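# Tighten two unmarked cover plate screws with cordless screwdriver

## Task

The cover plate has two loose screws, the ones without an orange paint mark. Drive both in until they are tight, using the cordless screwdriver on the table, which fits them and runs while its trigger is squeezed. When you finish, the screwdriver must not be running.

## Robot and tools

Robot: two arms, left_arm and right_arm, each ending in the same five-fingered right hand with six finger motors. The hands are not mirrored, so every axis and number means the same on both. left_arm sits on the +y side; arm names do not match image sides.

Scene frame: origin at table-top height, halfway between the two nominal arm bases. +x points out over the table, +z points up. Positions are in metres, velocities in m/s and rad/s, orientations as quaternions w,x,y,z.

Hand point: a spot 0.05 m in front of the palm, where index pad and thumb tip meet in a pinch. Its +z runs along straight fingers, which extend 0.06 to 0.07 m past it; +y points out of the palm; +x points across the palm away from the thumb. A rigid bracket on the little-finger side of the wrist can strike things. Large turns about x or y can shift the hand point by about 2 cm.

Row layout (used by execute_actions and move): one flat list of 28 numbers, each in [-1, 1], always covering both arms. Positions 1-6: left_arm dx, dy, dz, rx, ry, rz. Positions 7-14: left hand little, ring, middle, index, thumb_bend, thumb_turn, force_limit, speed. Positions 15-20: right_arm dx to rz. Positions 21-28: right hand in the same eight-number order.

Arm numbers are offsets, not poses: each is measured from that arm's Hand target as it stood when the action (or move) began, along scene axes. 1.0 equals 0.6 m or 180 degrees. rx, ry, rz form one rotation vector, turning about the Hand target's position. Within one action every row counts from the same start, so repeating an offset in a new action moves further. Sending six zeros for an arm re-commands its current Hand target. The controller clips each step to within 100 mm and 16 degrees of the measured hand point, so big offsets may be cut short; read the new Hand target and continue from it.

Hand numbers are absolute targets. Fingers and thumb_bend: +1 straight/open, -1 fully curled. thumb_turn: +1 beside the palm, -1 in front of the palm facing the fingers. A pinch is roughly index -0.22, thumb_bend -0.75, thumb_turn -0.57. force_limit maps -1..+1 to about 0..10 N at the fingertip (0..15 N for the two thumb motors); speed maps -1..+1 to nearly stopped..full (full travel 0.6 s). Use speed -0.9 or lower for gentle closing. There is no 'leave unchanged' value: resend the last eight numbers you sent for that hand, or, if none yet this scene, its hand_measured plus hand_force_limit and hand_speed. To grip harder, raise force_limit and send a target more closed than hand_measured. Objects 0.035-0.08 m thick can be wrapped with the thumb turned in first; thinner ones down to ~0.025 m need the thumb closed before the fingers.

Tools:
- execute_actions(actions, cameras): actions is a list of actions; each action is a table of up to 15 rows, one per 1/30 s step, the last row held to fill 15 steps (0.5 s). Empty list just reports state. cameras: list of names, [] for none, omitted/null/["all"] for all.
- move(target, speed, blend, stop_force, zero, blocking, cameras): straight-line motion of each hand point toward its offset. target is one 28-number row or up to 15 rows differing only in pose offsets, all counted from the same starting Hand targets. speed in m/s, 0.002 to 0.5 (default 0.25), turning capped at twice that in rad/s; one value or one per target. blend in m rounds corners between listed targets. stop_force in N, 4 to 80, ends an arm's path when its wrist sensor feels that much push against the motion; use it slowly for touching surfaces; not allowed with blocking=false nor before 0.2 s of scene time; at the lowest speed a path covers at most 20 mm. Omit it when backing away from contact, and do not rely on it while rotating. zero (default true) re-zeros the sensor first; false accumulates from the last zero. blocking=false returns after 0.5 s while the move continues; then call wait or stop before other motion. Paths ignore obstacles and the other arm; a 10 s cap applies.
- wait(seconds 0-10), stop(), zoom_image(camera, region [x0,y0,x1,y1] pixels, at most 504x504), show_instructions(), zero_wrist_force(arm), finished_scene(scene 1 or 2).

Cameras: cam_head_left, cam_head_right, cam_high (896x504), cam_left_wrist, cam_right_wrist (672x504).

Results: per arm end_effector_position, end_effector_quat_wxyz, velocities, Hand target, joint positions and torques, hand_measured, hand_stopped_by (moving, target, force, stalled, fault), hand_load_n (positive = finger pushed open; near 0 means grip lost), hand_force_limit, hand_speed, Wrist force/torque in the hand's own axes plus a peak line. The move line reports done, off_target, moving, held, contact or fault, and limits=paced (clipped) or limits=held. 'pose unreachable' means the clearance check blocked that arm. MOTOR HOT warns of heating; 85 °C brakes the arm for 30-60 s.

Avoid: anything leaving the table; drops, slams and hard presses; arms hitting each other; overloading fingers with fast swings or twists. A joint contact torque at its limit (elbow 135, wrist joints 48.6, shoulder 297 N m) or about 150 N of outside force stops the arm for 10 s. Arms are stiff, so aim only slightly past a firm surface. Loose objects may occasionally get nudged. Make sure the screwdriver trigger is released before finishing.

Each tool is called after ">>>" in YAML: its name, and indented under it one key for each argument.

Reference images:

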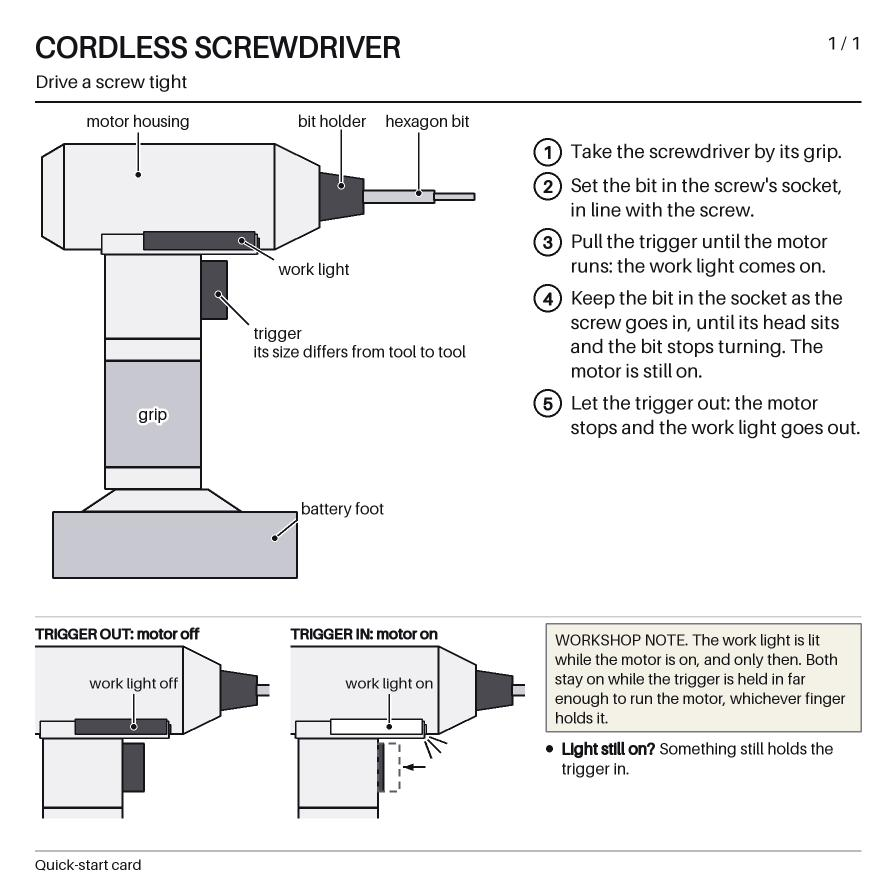

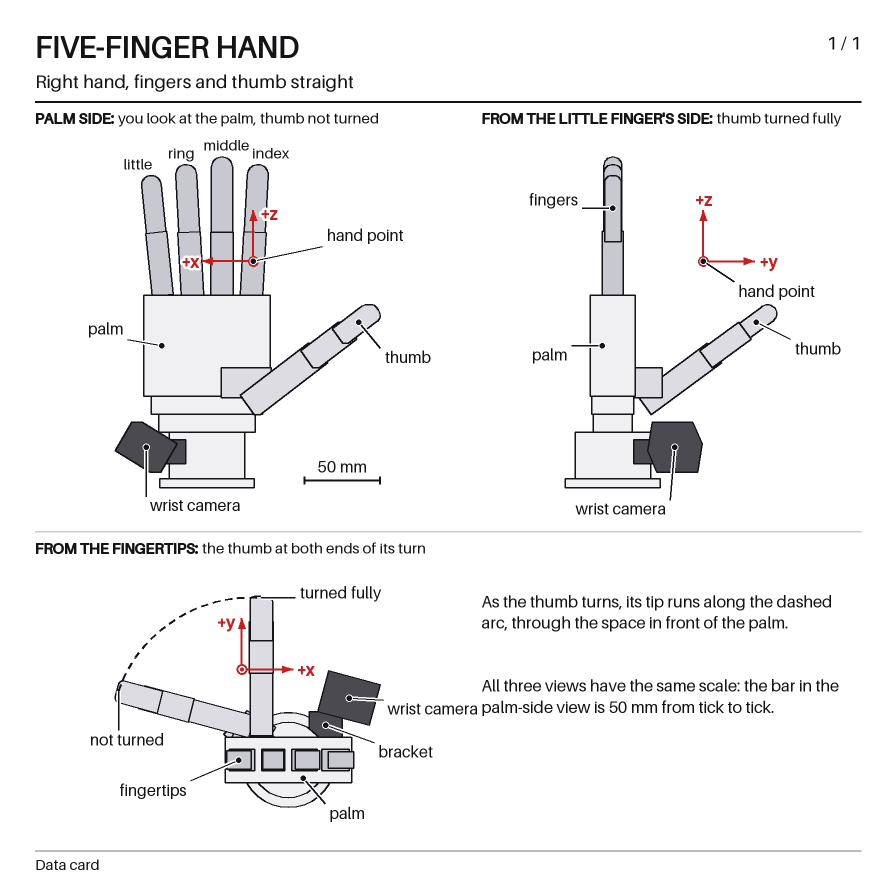

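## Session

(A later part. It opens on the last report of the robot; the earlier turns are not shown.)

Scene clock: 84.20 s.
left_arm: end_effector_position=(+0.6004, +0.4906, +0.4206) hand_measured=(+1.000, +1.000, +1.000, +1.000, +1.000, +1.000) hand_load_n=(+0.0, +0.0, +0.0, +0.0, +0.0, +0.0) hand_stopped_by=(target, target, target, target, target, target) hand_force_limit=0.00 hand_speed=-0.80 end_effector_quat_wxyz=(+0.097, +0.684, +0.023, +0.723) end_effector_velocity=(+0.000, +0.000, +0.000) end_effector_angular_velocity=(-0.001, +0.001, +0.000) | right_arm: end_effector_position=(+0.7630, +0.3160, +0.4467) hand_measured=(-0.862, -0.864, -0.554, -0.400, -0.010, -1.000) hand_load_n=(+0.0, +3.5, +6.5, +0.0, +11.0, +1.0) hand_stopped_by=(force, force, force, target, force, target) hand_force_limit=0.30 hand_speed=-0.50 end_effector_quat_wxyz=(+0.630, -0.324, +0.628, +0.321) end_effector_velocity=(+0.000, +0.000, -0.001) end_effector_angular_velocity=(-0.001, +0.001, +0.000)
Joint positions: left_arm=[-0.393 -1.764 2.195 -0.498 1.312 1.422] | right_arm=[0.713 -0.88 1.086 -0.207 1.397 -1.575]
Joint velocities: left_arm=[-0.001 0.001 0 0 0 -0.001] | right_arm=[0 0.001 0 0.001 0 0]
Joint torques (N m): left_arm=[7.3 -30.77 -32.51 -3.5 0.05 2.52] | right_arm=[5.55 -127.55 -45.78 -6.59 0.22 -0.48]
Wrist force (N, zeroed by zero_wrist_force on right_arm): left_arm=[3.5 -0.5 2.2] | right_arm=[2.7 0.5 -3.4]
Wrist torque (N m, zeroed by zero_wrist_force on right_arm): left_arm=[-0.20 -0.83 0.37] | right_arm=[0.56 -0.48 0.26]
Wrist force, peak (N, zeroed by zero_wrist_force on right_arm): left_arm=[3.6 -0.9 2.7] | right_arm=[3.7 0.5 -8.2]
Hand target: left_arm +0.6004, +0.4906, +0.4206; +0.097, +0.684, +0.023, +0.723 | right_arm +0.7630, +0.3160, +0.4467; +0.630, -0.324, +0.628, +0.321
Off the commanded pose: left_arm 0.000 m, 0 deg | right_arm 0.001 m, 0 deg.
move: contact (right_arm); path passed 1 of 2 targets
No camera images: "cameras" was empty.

>>> move:
  target:
    - [0,0,0,0,0,0,1,1,1,1,1,1,0,-0.8,0,0,-0.0007,0,0,0,-1,-1,-1,-0.4,-1,-1,0.3,-0.5]
    - [0,0,0,0,0,0,1,1,1,1,1,1,0,-0.8,0.0020,0.0027,-0.0007,0,0,0,-1,-1,-1,-0.4,-1,-1,0.3,-0.5]
  speed: 0.003
  stop_force: 6
  cameras: []

>>> move:
  target: [0,0,0,0,0,0,1,1,1,1,1,1,0,-0.8,0,0,0,0,0,0,-1,-1,-1,-0.79,-1,-1,0.3,-0.5]
  speed: 0.01
  cameras: ["cam_left_wrist"]

>>> zoom_image:
  camera: "cam_left_wrist"
  region: [380, 140, 500, 260]

Scene clock: 85.43 s.
left_arm: end_effector_position=(+0.6004, +0.4906, +0.4206) hand_measured=(+1.000, +1.000, +1.000, +1.000, +1.000, +1.000) hand_load_n=(+0.0, +0.0, +0.0, +0.0, +0.0, +0.0) hand_stopped_by=(target, target, target, target, target, target) hand_force_limit=0.00 hand_speed=-0.80 end_effector_quat_wxyz=(+0.097, +0.684, +0.023, +0.723) end_effector_velocity=(+0.000, +0.001, +0.000) end_effector_angular_velocity=(+0.002, +0.000, +0.001) | right_arm: end_effector_position=(+0.7632, +0.3162, +0.4463) hand_measured=(-0.862, -0.864, -0.554, -0.400, -0.010, -1.000) hand_load_n=(+0.0, +3.5, +6.5, +0.0, +11.5, +0.5) hand_stopped_by=(force, force, force, target, force, target) hand_force_limit=0.30 hand_speed=-0.50 end_effector_quat_wxyz=(+0.630, -0.324, +0.628, +0.321) end_effector_velocity=(+0.000, +0.000, +0.000) end_effector_angular_velocity=(+0.000, +0.000, +0.000)
Joint positions: left_arm=[-0.393 -1.764 2.195 -0.498 1.312 1.422] | right_arm=[0.713 -0.879 1.086 -0.208 1.397 -1.575]
Joint velocities: left_arm=[0.001 0 0 0 0 0.001] | right_arm=[0 0 0 -0.001 0 0]
Joint torques (N m): left_arm=[7.08 -34.79 -31.59 -3.43 -0.28 2.2] | right_arm=[5.41 -127.89 -45.84 -6.94 0.86 -0.44]
Wrist force (N, zeroed by zero_wrist_force on right_arm): left_arm=[3.1 -0.4 2.2] | right_arm=[2.9 0.6 -6.4]
Wrist torque (N m, zeroed by zero_wrist_force on right_arm): left_arm=[-0.19 -0.78 0.35] | right_arm=[0.63 -0.59 0.27]
Wrist force, peak (N, zeroed by zero_wrist_force on right_arm): left_arm=[3.7 -0.4 2.4] | right_arm=[3.8 0.7 -11.7]
Hand target: left_arm +0.6004, +0.4906, +0.4206; +0.097, +0.684, +0.023, +0.723 | right_arm +0.7632, +0.3162, +0.4463; +0.630, -0.324, +0.628, +0.321
Off the commanded pose: left_arm 0.000 m, 0 deg | right_arm 0.002 m, 0 deg.
move: contact (right_arm); path passed 1 of 2 targets
No camera images: "cameras" was empty.

Scene clock: 86.13 s.
left_arm: end_effector_position=(+0.6004, +0.4906, +0.4206) hand_measured=(+1.000, +1.000, +1.000, +1.000, +1.000, +1.000) hand_load_n=(+0.0, +0.0, +0.0, +0.0, +0.0, +0.0) hand_stopped_by=(target, target, target, target, target, target) hand_force_limit=0.00 hand_speed=-0.80 end_effector_quat_wxyz=(+0.097, +0.684, +0.023, +0.723) end_effector_velocity=(+0.000, +0.000, +0.000) end_effector_angular_velocity=(+0.000, +0.001, +0.000) | right_arm: end_effector_position=(+0.7632, +0.3162, +0.4463) hand_measured=(-0.862, -0.864, -0.554, -0.728, -0.010, -1.000) hand_load_n=(+0.0, +3.0, +6.0, +7.5, +11.5, +0.5) hand_stopped_by=(force, force, force, force, force, target) hand_force_limit=0.30 hand_speed=-0.50 end_effector_quat_wxyz=(+0.630, -0.324, +0.628, +0.321) end_effector_velocity=(+0.000, +0.000, -0.002) end_effector_angular_velocity=(-0.001, +0.001, +0.000)
Joint positions: left_arm=[-0.393 -1.764 2.195 -0.498 1.312 1.422] | right_arm=[0.713 -0.879 1.086 -0.208 1.397 -1.575]
Joint velocities: left_arm=[0 0 0 0 0 0] | right_arm=[0 0.001 0 0 0 0]
Joint torques (N m): left_arm=[5.92 -32.71 -31.25 -3.96 -0.07 2.89] | right_arm=[5.29 -126.82 -47.43 -6.25 0.87 -0.5]
Wrist force (N, zeroed by zero_wrist_force on right_arm): left_arm=[3.2 -0.6 2.4] | right_arm=[2.3 2.0 -0.5]
Wrist torque (N m, zeroed by zero_wrist_force on right_arm): left_arm=[-0.21 -0.80 0.35] | right_arm=[0.30 -0.47 0.21]
Wrist force, peak (N, zeroed by zero_wrist_force on right_arm): left_arm=[3.5 -1.1 2.2] | right_arm=[3.1 0.8 -6.0]
Hand target: left_arm +0.6004, +0.4906, +0.4206; +0.097, +0.684, +0.023, +0.723 | right_arm +0.7632, +0.3162, +0.4463; +0.630, -0.324, +0.628, +0.321
Off the commanded pose: left_arm 0.000 m, 0 deg | right_arm 0.000 m, 0 deg.
move: done
Images, in order (width x height): cam_left_wrist 672x504.

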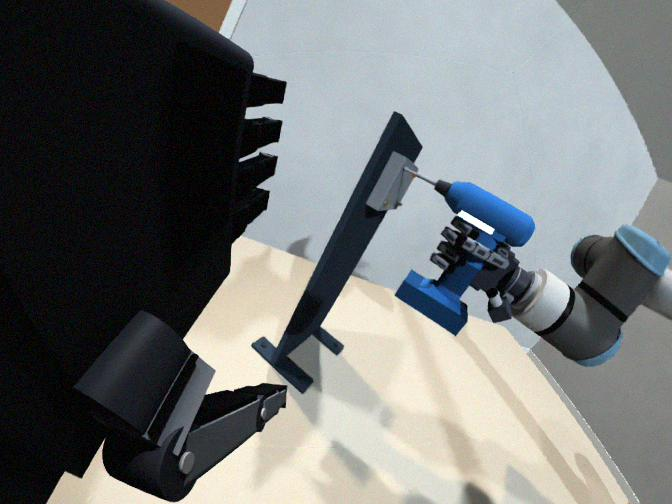

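Scaled by 4.200 from the camera's 672x504 image, which has a finer 960x720 frame.

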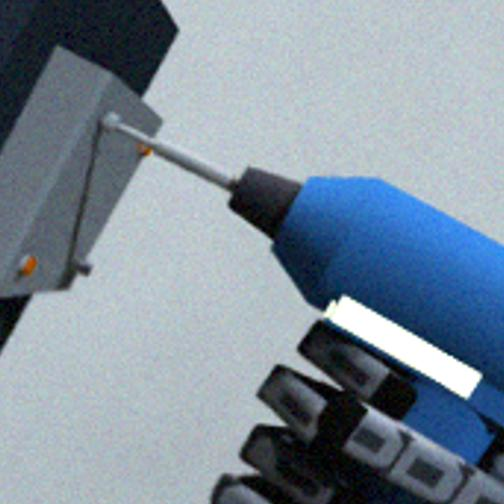

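>>> move:
  target: [0,0,0,0,0,0,1,1,1,1,1,1,0,-0.8,0.0075,0.0110,-0.0004,0,0,0,-1,-1,-1,-0.79,-1,-1,0.3,-0.5]
  speed: 0.0025
  stop_force: 7
  cameras: []

Scene clock: 90.03 s.
left_arm: end_effector_position=(+0.6004, +0.4906, +0.4206) hand_measured=(+1.000, +1.000, +1.000, +1.000, +1.000, +1.000) hand_load_n=(+0.0, +0.0, +0.0, +0.0, +0.0, +0.0) hand_stopped_by=(target, target, target, target, target, target) hand_force_limit=0.00 hand_speed=-0.80 end_effector_quat_wxyz=(+0.097, +0.684, +0.023, +0.723) end_effector_velocity=(+0.000, -0.001, +0.000) end_effector_angular_velocity=(-0.001, -0.001, -0.002) | right_arm: end_effector_position=(+0.7638, +0.3172, +0.4463) hand_measured=(-0.862, -0.864, -0.554, -0.728, -0.010, -1.000) hand_load_n=(+0.0, +2.0, +6.0, +7.0, +11.5, +1.0) hand_stopped_by=(force, force, force, force, force, target) hand_force_limit=0.30 hand_speed=-0.50 end_effector_quat_wxyz=(+0.630, -0.324, +0.628, +0.321) end_effector_velocity=(+0.000, +0.000, -0.001) end_effector_angular_velocity=(+0.000, +0.001, +0.000)
Joint positions: left_arm=[-0.393 -1.764 2.195 -0.498 1.312 1.422] | right_arm=[0.713 -0.877 1.082 -0.206 1.398 -1.575]
Joint velocities: left_arm=[-0.001 0 0 -0.001 0.001 0] | right_arm=[0 0.001 0 -0.001 0 0]
Joint torques (N m): left_arm=[5.3 -30.74 -31.64 -4.14 -0.42 2.9] | right_arm=[1.68 -126.95 -47.33 -6.66 0.46 -0.62]
Wrist force (N, zeroed by zero_wrist_force on right_arm): left_arm=[3.3 -0.7 2.5] | right_arm=[2.9 2.6 -3.5]
Wrist torque (N m, zeroed by zero_wrist_force on right_arm): left_arm=[-0.24 -0.81 0.35] | right_arm=[0.42 -0.51 0.23]
Wrist force, peak (N, zeroed by zero_wrist_force on right_arm): left_arm=[3.7 -0.8 2.7] | right_arm=[3.7 1.5 -12.2]
Hand target: left_arm +0.6004, +0.4906, +0.4206; +0.097, +0.684, +0.023, +0.723 | right_arm +0.7638, +0.3171, +0.4463; +0.630, -0.324, +0.628, +0.321
Off the commanded pose: left_arm 0.000 m, 0 deg | right_arm 0.007 m, 0 deg.
move: contact (right_arm)
No camera images: "cameras" was empty.

>>> move:
  target: [0,0,0,0,0,0,1,1,1,1,1,1,0,-0.8,0.0075,0.0113,-0.0006,0,0,0,-1,-1,-1,-0.79,-1,-1,0.3,-0.5]
  speed: 0.002
  stop_force: 7
  cameras: ["cam_left_wrist"]

>>> zoom_image:
  camera: "cam_left_wrist"
  region: [380, 140, 440, 200]

Scene clock: 91.07 s.
left_arm: end_effector_position=(+0.6004, +0.4906, +0.4206) hand_measured=(+1.000, +1.000, +1.000, +1.000, +1.000, +1.000) hand_load_n=(+0.0, +0.0, +0.0, +0.0, +0.0, +0.0) hand_stopped_by=(target, target, target, target, target, target) hand_force_limit=0.00 hand_speed=-0.80 end_effector_quat_wxyz=(+0.097, +0.684, +0.023, +0.723) end_effector_velocity=(+0.000, +0.000, +0.000) end_effector_angular_velocity=(+0.002, +0.000, -0.001) | right_arm: end_effector_position=(+0.7639, +0.3173, +0.4463) hand_measured=(-0.862, -0.864, -0.554, -0.728, -0.010, -1.000) hand_load_n=(+0.0, +2.0, +6.0, +7.0, +11.5, +0.5) hand_stopped_by=(force, force, force, force, force, target) hand_force_limit=0.30 hand_speed=-0.50 end_effector_quat_wxyz=(+0.631, -0.324, +0.628, +0.321) end_effector_velocity=(+0.000, +0.000, -0.003) end_effector_angular_velocity=(-0.003, +0.003, +0.000)
Joint positions: left_arm=[-0.393 -1.764 2.195 -0.498 1.312 1.422] | right_arm=[0.713 -0.877 1.082 -0.206 1.398 -1.575]
Joint velocities: left_arm=[0 0 0 0 0.001 0.002] | right_arm=[0 0.002 0 0.002 0 0]
Joint torques (N m): left_arm=[5.83 -31.52 -32.24 -4 0.1 2.67] | right_arm=[1.48 -126.3 -48.86 -6.73 0.87 -0.63]
Wrist force (N, zeroed by zero_wrist_force on right_arm): left_arm=[3.1 -0.8 2.3] | right_arm=[4.5 2.3 -9.9]
Wrist torque (N m, zeroed by zero_wrist_force on right_arm): left_arm=[-0.23 -0.79 0.34] | right_arm=[0.56 -0.49 0.25]
Wrist force, peak (N, zeroed by zero_wrist_force on right_arm): left_arm=[3.8 -0.7 2.3] | right_arm=[5.5 2.5 -14.8]
Hand target: left_arm +0.6004, +0.4906, +0.4206; +0.097, +0.684, +0.023, +0.723 | right_arm +0.7639, +0.3173, +0.4464; +0.631, -0.324, +0.628, +0.321
Off the commanded pose: left_arm 0.000 m, 0 deg | right_arm 0.008 m, 0 deg.
move: contact (right_arm)
Images, in order (width x height): cam_left_wrist 672x504.

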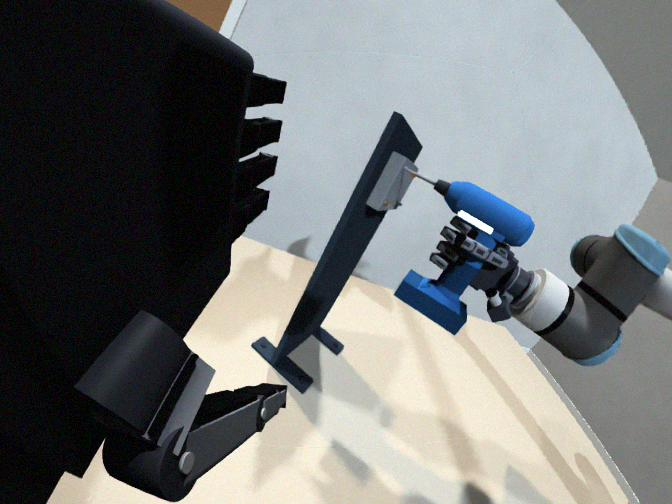

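Scaled by 8.400 from the camera's 672x504 image, which has a finer 960x720 frame.

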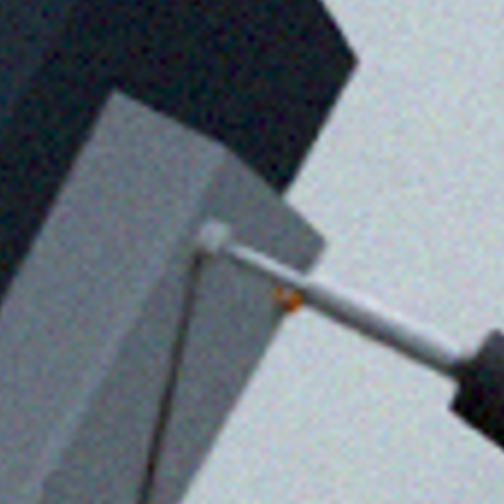

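>>> wait:
  seconds: 1.5
  cameras: []

Scene clock: 92.67 s.
left_arm: end_effector_position=(+0.6004, +0.4906, +0.4206) hand_measured=(+1.000, +1.000, +1.000, +1.000, +1.000, +1.000) hand_load_n=(+0.0, +0.0, +0.0, +0.0, +0.0, +0.0) hand_stopped_by=(target, target, target, target, target, target) hand_force_limit=0.00 hand_speed=-0.80 end_effector_quat_wxyz=(+0.097, +0.684, +0.023, +0.723) end_effector_velocity=(+0.000, +0.000, +0.000) end_effector_angular_velocity=(-0.001, +0.000, -0.001) | right_arm: end_effector_position=(+0.7639, +0.3172, +0.4464) hand_measured=(-0.862, -0.864, -0.554, -0.728, -0.010, -1.000) hand_load_n=(+0.0, +2.0, +5.5, +7.0, +12.0, +0.5) hand_stopped_by=(force, force, force, force, force, target) hand_force_limit=0.30 hand_speed=-0.50 end_effector_quat_wxyz=(+0.631, -0.324, +0.628, +0.321) end_effector_velocity=(+0.000, +0.000, -0.001) end_effector_angular_velocity=(+0.000, +0.000, +0.000)
Joint positions: left_arm=[-0.393 -1.764 2.195 -0.498 1.312 1.422] | right_arm=[0.713 -0.877 1.082 -0.206 1.398 -1.575]
Joint velocities: left_arm=[0 0 0 0 0.001 -0.001] | right_arm=[0 0.001 0 0 0 0]
Joint torques (N m): left_arm=[4.66 -29.76 -33.01 -4.11 -0.38 3.06] | right_arm=[0.77 -124.18 -52.03 -4.44 1.08 -0.49]
Wrist force (N, zeroed by zero_wrist_force on right_arm): left_arm=[3.4 -1.0 2.5] | right_arm=[5.2 2.9 -9.8]
Wrist torque (N m, zeroed by zero_wrist_force on right_arm): left_arm=[-0.29 -0.82 0.34] | right_arm=[0.63 -0.49 0.30]
Wrist force, peak (N, zeroed by zero_wrist_force on right_arm): left_arm=[3.5 -0.6 2.8] | right_arm=[5.3 2.5 -9.9]
Hand target: left_arm +0.6004, +0.4906, +0.4206; +0.097, +0.684, +0.023, +0.723 | right_arm +0.7639, +0.3173, +0.4464; +0.631, -0.324, +0.628, +0.321
Off the commanded pose: left_arm 0.000 m, 0 deg | right_arm 0.008 m, 0 deg.
wait: 1.50 s; at rest by 0.07 s
No camera images: "cameras" was empty.

>>> move:
  target:
    - [0,0,0,0,0,0,1,1,1,1,1,1,0,-0.8,-0.0010,0.0002,-0.0012,0,0,0,-1,-1,-1,-0.79,-1,-1,0.3,-0.5]
    - [0,0,0,0,0,0,1,1,1,1,1,1,0,-0.8,0.0062,0.0104,-0.0012,0,0,0,-1,-1,-1,-0.79,-1,-1,0.3,-0.5]
  speed: 0.003
  stop_force: 5
  cameras: []

>>> wait:
  seconds: 0.7
  cameras: []

Scene clock: 94.17 s.
left_arm: end_effector_position=(+0.6004, +0.4906, +0.4206) hand_measured=(+1.000, +1.000, +1.000, +1.000, +1.000, +1.000) hand_load_n=(+0.0, +0.0, +0.0, +0.0, +0.0, +0.0) hand_stopped_by=(target, target, target, target, target, target) hand_force_limit=0.00 hand_speed=-0.80 end_effector_quat_wxyz=(+0.097, +0.684, +0.023, +0.723) end_effector_velocity=(+0.000, +0.000, +0.000) end_effector_angular_velocity=(+0.000, +0.000, +0.001) | right_arm: end_effector_position=(+0.7636, +0.3178, +0.4457) hand_measured=(-0.862, -0.864, -0.554, -0.728, -0.010, -1.000) hand_load_n=(+0.0, +2.5, +5.5, +7.0, +12.5, +0.0) hand_stopped_by=(force, force, force, force, force, target) hand_force_limit=0.30 hand_speed=-0.50 end_effector_quat_wxyz=(+0.631, -0.324, +0.628, +0.321) end_effector_velocity=(-0.001, +0.000, +0.003) end_effector_angular_velocity=(+0.001, -0.002, +0.000)
Joint positions: left_arm=[-0.393 -1.764 2.195 -0.498 1.312 1.422] | right_arm=[0.714 -0.876 1.082 -0.207 1.398 -1.575]
Joint velocities: left_arm=[0 0 0 0 0 0] | right_arm=[0 -0.002 0 0 0 0]
Joint torques (N m): left_arm=[8.67 -29.6 -33.06 -4.13 -0.09 2.63] | right_arm=[1.99 -124.27 -48.23 -6.02 0.82 -0.69]
Wrist force (N, zeroed by zero_wrist_force on right_arm): left_arm=[3.1 -1.0 2.6] | right_arm=[3.1 0.7 -10.6]
Wrist torque (N m, zeroed by zero_wrist_force on right_arm): left_arm=[-0.29 -0.79 0.33] | right_arm=[0.73 -0.64 0.25]
Wrist force, peak (N, zeroed by zero_wrist_force on right_arm): left_arm=[3.7 -0.6 2.3] | right_arm=[3.3 0.5 -18.0]
Hand target: left_arm +0.6004, +0.4906, +0.4206; +0.097, +0.684, +0.023, +0.723 | right_arm +0.7636, +0.3178, +0.4457; +0.631, -0.324, +0.628, +0.321
Off the commanded pose: left_arm 0.000 m, 0 deg | right_arm 0.007 m, 0 deg.
move: contact (right_arm); path passed 1 of 2 targets
No camera images: "cameras" was empty.

Scene clock: 94.87 s.
left_arm: end_effector_position=(+0.6004, +0.4906, +0.4206) hand_measured=(+1.000, +1.000, +1.000, +1.000, +1.000, +1.000) hand_load_n=(+0.0, +0.0, +0.0, +0.0, +0.0, +0.0) hand_stopped_by=(target, target, target, target, target, target) hand_force_limit=0.00 hand_speed=-0.80 end_effector_quat_wxyz=(+0.097, +0.684, +0.023, +0.723) end_effector_velocity=(+0.000, +0.000, -0.001) end_effector_angular_velocity=(+0.003, +0.000, +0.000) | right_arm: end_effector_position=(+0.7636, +0.3178, +0.4457) hand_measured=(-0.862, -0.864, -0.554, -0.728, -0.010, -1.000) hand_load_n=(+0.0, +2.5, +6.0, +7.0, +12.0, +0.0) hand_stopped_by=(force, force, force, force, force, target) hand_force_limit=0.30 hand_speed=-0.50 end_effector_quat_wxyz=(+0.631, -0.324, +0.628, +0.321) end_effector_velocity=(+0.000, +0.000, +0.001) end_effector_angular_velocity=(+0.002, -0.002, +0.000)
Joint positions: left_arm=[-0.393 -1.764 2.195 -0.498 1.312 1.422] | right_arm=[0.714 -0.876 1.082 -0.207 1.398 -1.575]
Joint velocities: left_arm=[0 0.001 0 -0.001 0 0.002] | right_arm=[0 -0.001 0 -0.002 0 0]
Joint torques (N m): left_arm=[4.47 -33.46 -32.47 -4.68 -0.24 2.91] | right_arm=[-9.6 -121.98 -49.38 -5.26 -0.16 -0.55]
Wrist force (N, zeroed by zero_wrist_force on right_arm): left_arm=[3.5 -0.6 2.2] | right_arm=[3.3 1.1 -10.0]
Wrist torque (N m, zeroed by zero_wrist_force on right_arm): left_arm=[-0.21 -0.83 0.36] | right_arm=[0.76 -0.59 0.27]
Wrist force, peak (N, zeroed by zero_wrist_force on right_arm): left_arm=[3.5 -0.9 2.6] | right_arm=[3.4 0.8 -10.6]
Hand target: left_arm +0.6004, +0.4906, +0.4206; +0.097, +0.684, +0.023, +0.723 | right_arm +0.7636, +0.3178, +0.4457; +0.631, -0.324, +0.628, +0.321
Off the commanded pose: left_arm 0.000 m, 0 deg | right_arm 0.007 m, 0 deg.
wait: 0.70 s; at rest by 0.17 s
No camera images: "cameras" was empty.

>>> wait:
  seconds: 0
  cameras: ["cam_left_wrist"]

>>> zoom_image:
  camera: "cam_left_wrist"
  region: [385, 145, 435, 185]

Scene clock: 95.20 s.
left_arm: end_effector_position=(+0.6004, +0.4906, +0.4206) hand_measured=(+1.000, +1.000, +1.000, +1.000, +1.000, +1.000) hand_load_n=(+0.0, +0.0, +0.0, +0.0, +0.0, +0.0) hand_stopped_by=(target, target, target, target, target, target) hand_force_limit=0.00 hand_speed=-0.80 end_effector_quat_wxyz=(+0.097, +0.684, +0.023, +0.723) end_effector_velocity=(+0.000, +0.001, +0.000) end_effector_angular_velocity=(-0.001, +0.000, +0.001) | right_arm: end_effector_position=(+0.7636, +0.3178, +0.4457) hand_measured=(-0.862, -0.864, -0.554, -0.728, -0.010, -1.000) hand_load_n=(+0.0, +2.0, +5.5, +6.5, +12.0, +0.0) hand_stopped_by=(force, force, force, force, force, target) hand_force_limit=0.30 hand_speed=-0.50 end_effector_quat_wxyz=(+0.631, -0.324, +0.628, +0.321) end_effector_velocity=(+0.000, +0.000, +0.001) end_effector_angular_velocity=(+0.001, -0.001, +0.000)
Joint positions: left_arm=[-0.393 -1.764 2.195 -0.498 1.312 1.422] | right_arm=[0.714 -0.876 1.082 -0.207 1.398 -1.575]
Joint velocities: left_arm=[0.001 -0.001 0 0.001 -0.001 -0.001] | right_arm=[0 -0.001 0 -0.001 0 0]
Joint torques (N m): left_arm=[8.8 -30.79 -33.3 -4.41 0.22 2.63] | right_arm=[-11.75 -120.58 -49.87 -4.77 -0.21 -0.64]
Wrist force (N, zeroed by zero_wrist_force on right_arm): left_arm=[3.4 -0.8 2.1] | right_arm=[2.6 1.0 -6.7]
Wrist torque (N m, zeroed by zero_wrist_force on right_arm): left_arm=[-0.23 -0.82 0.35] | right_arm=[0.60 -0.62 0.25]
Wrist force, peak (N, zeroed by zero_wrist_force on right_arm): left_arm=[3.6 -0.8 2.2] | right_arm=[3.6 1.1 -10.2]
Hand target: left_arm +0.6004, +0.4906, +0.4206; +0.097, +0.684, +0.023, +0.723 | right_arm +0.7636, +0.3178, +0.4457; +0.631, -0.324, +0.628, +0.321
Off the commanded pose: left_arm 0.000 m, 0 deg | right_arm 0.007 m, 0 deg.
Images, in order (width x height): cam_left_wrist 672x504.

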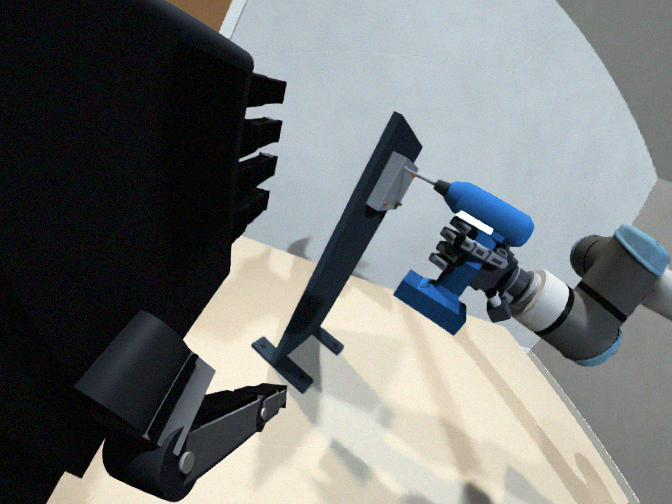

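Scaled by 10.080 from the camera's 672x504 image, which has a finer 960x720 frame.

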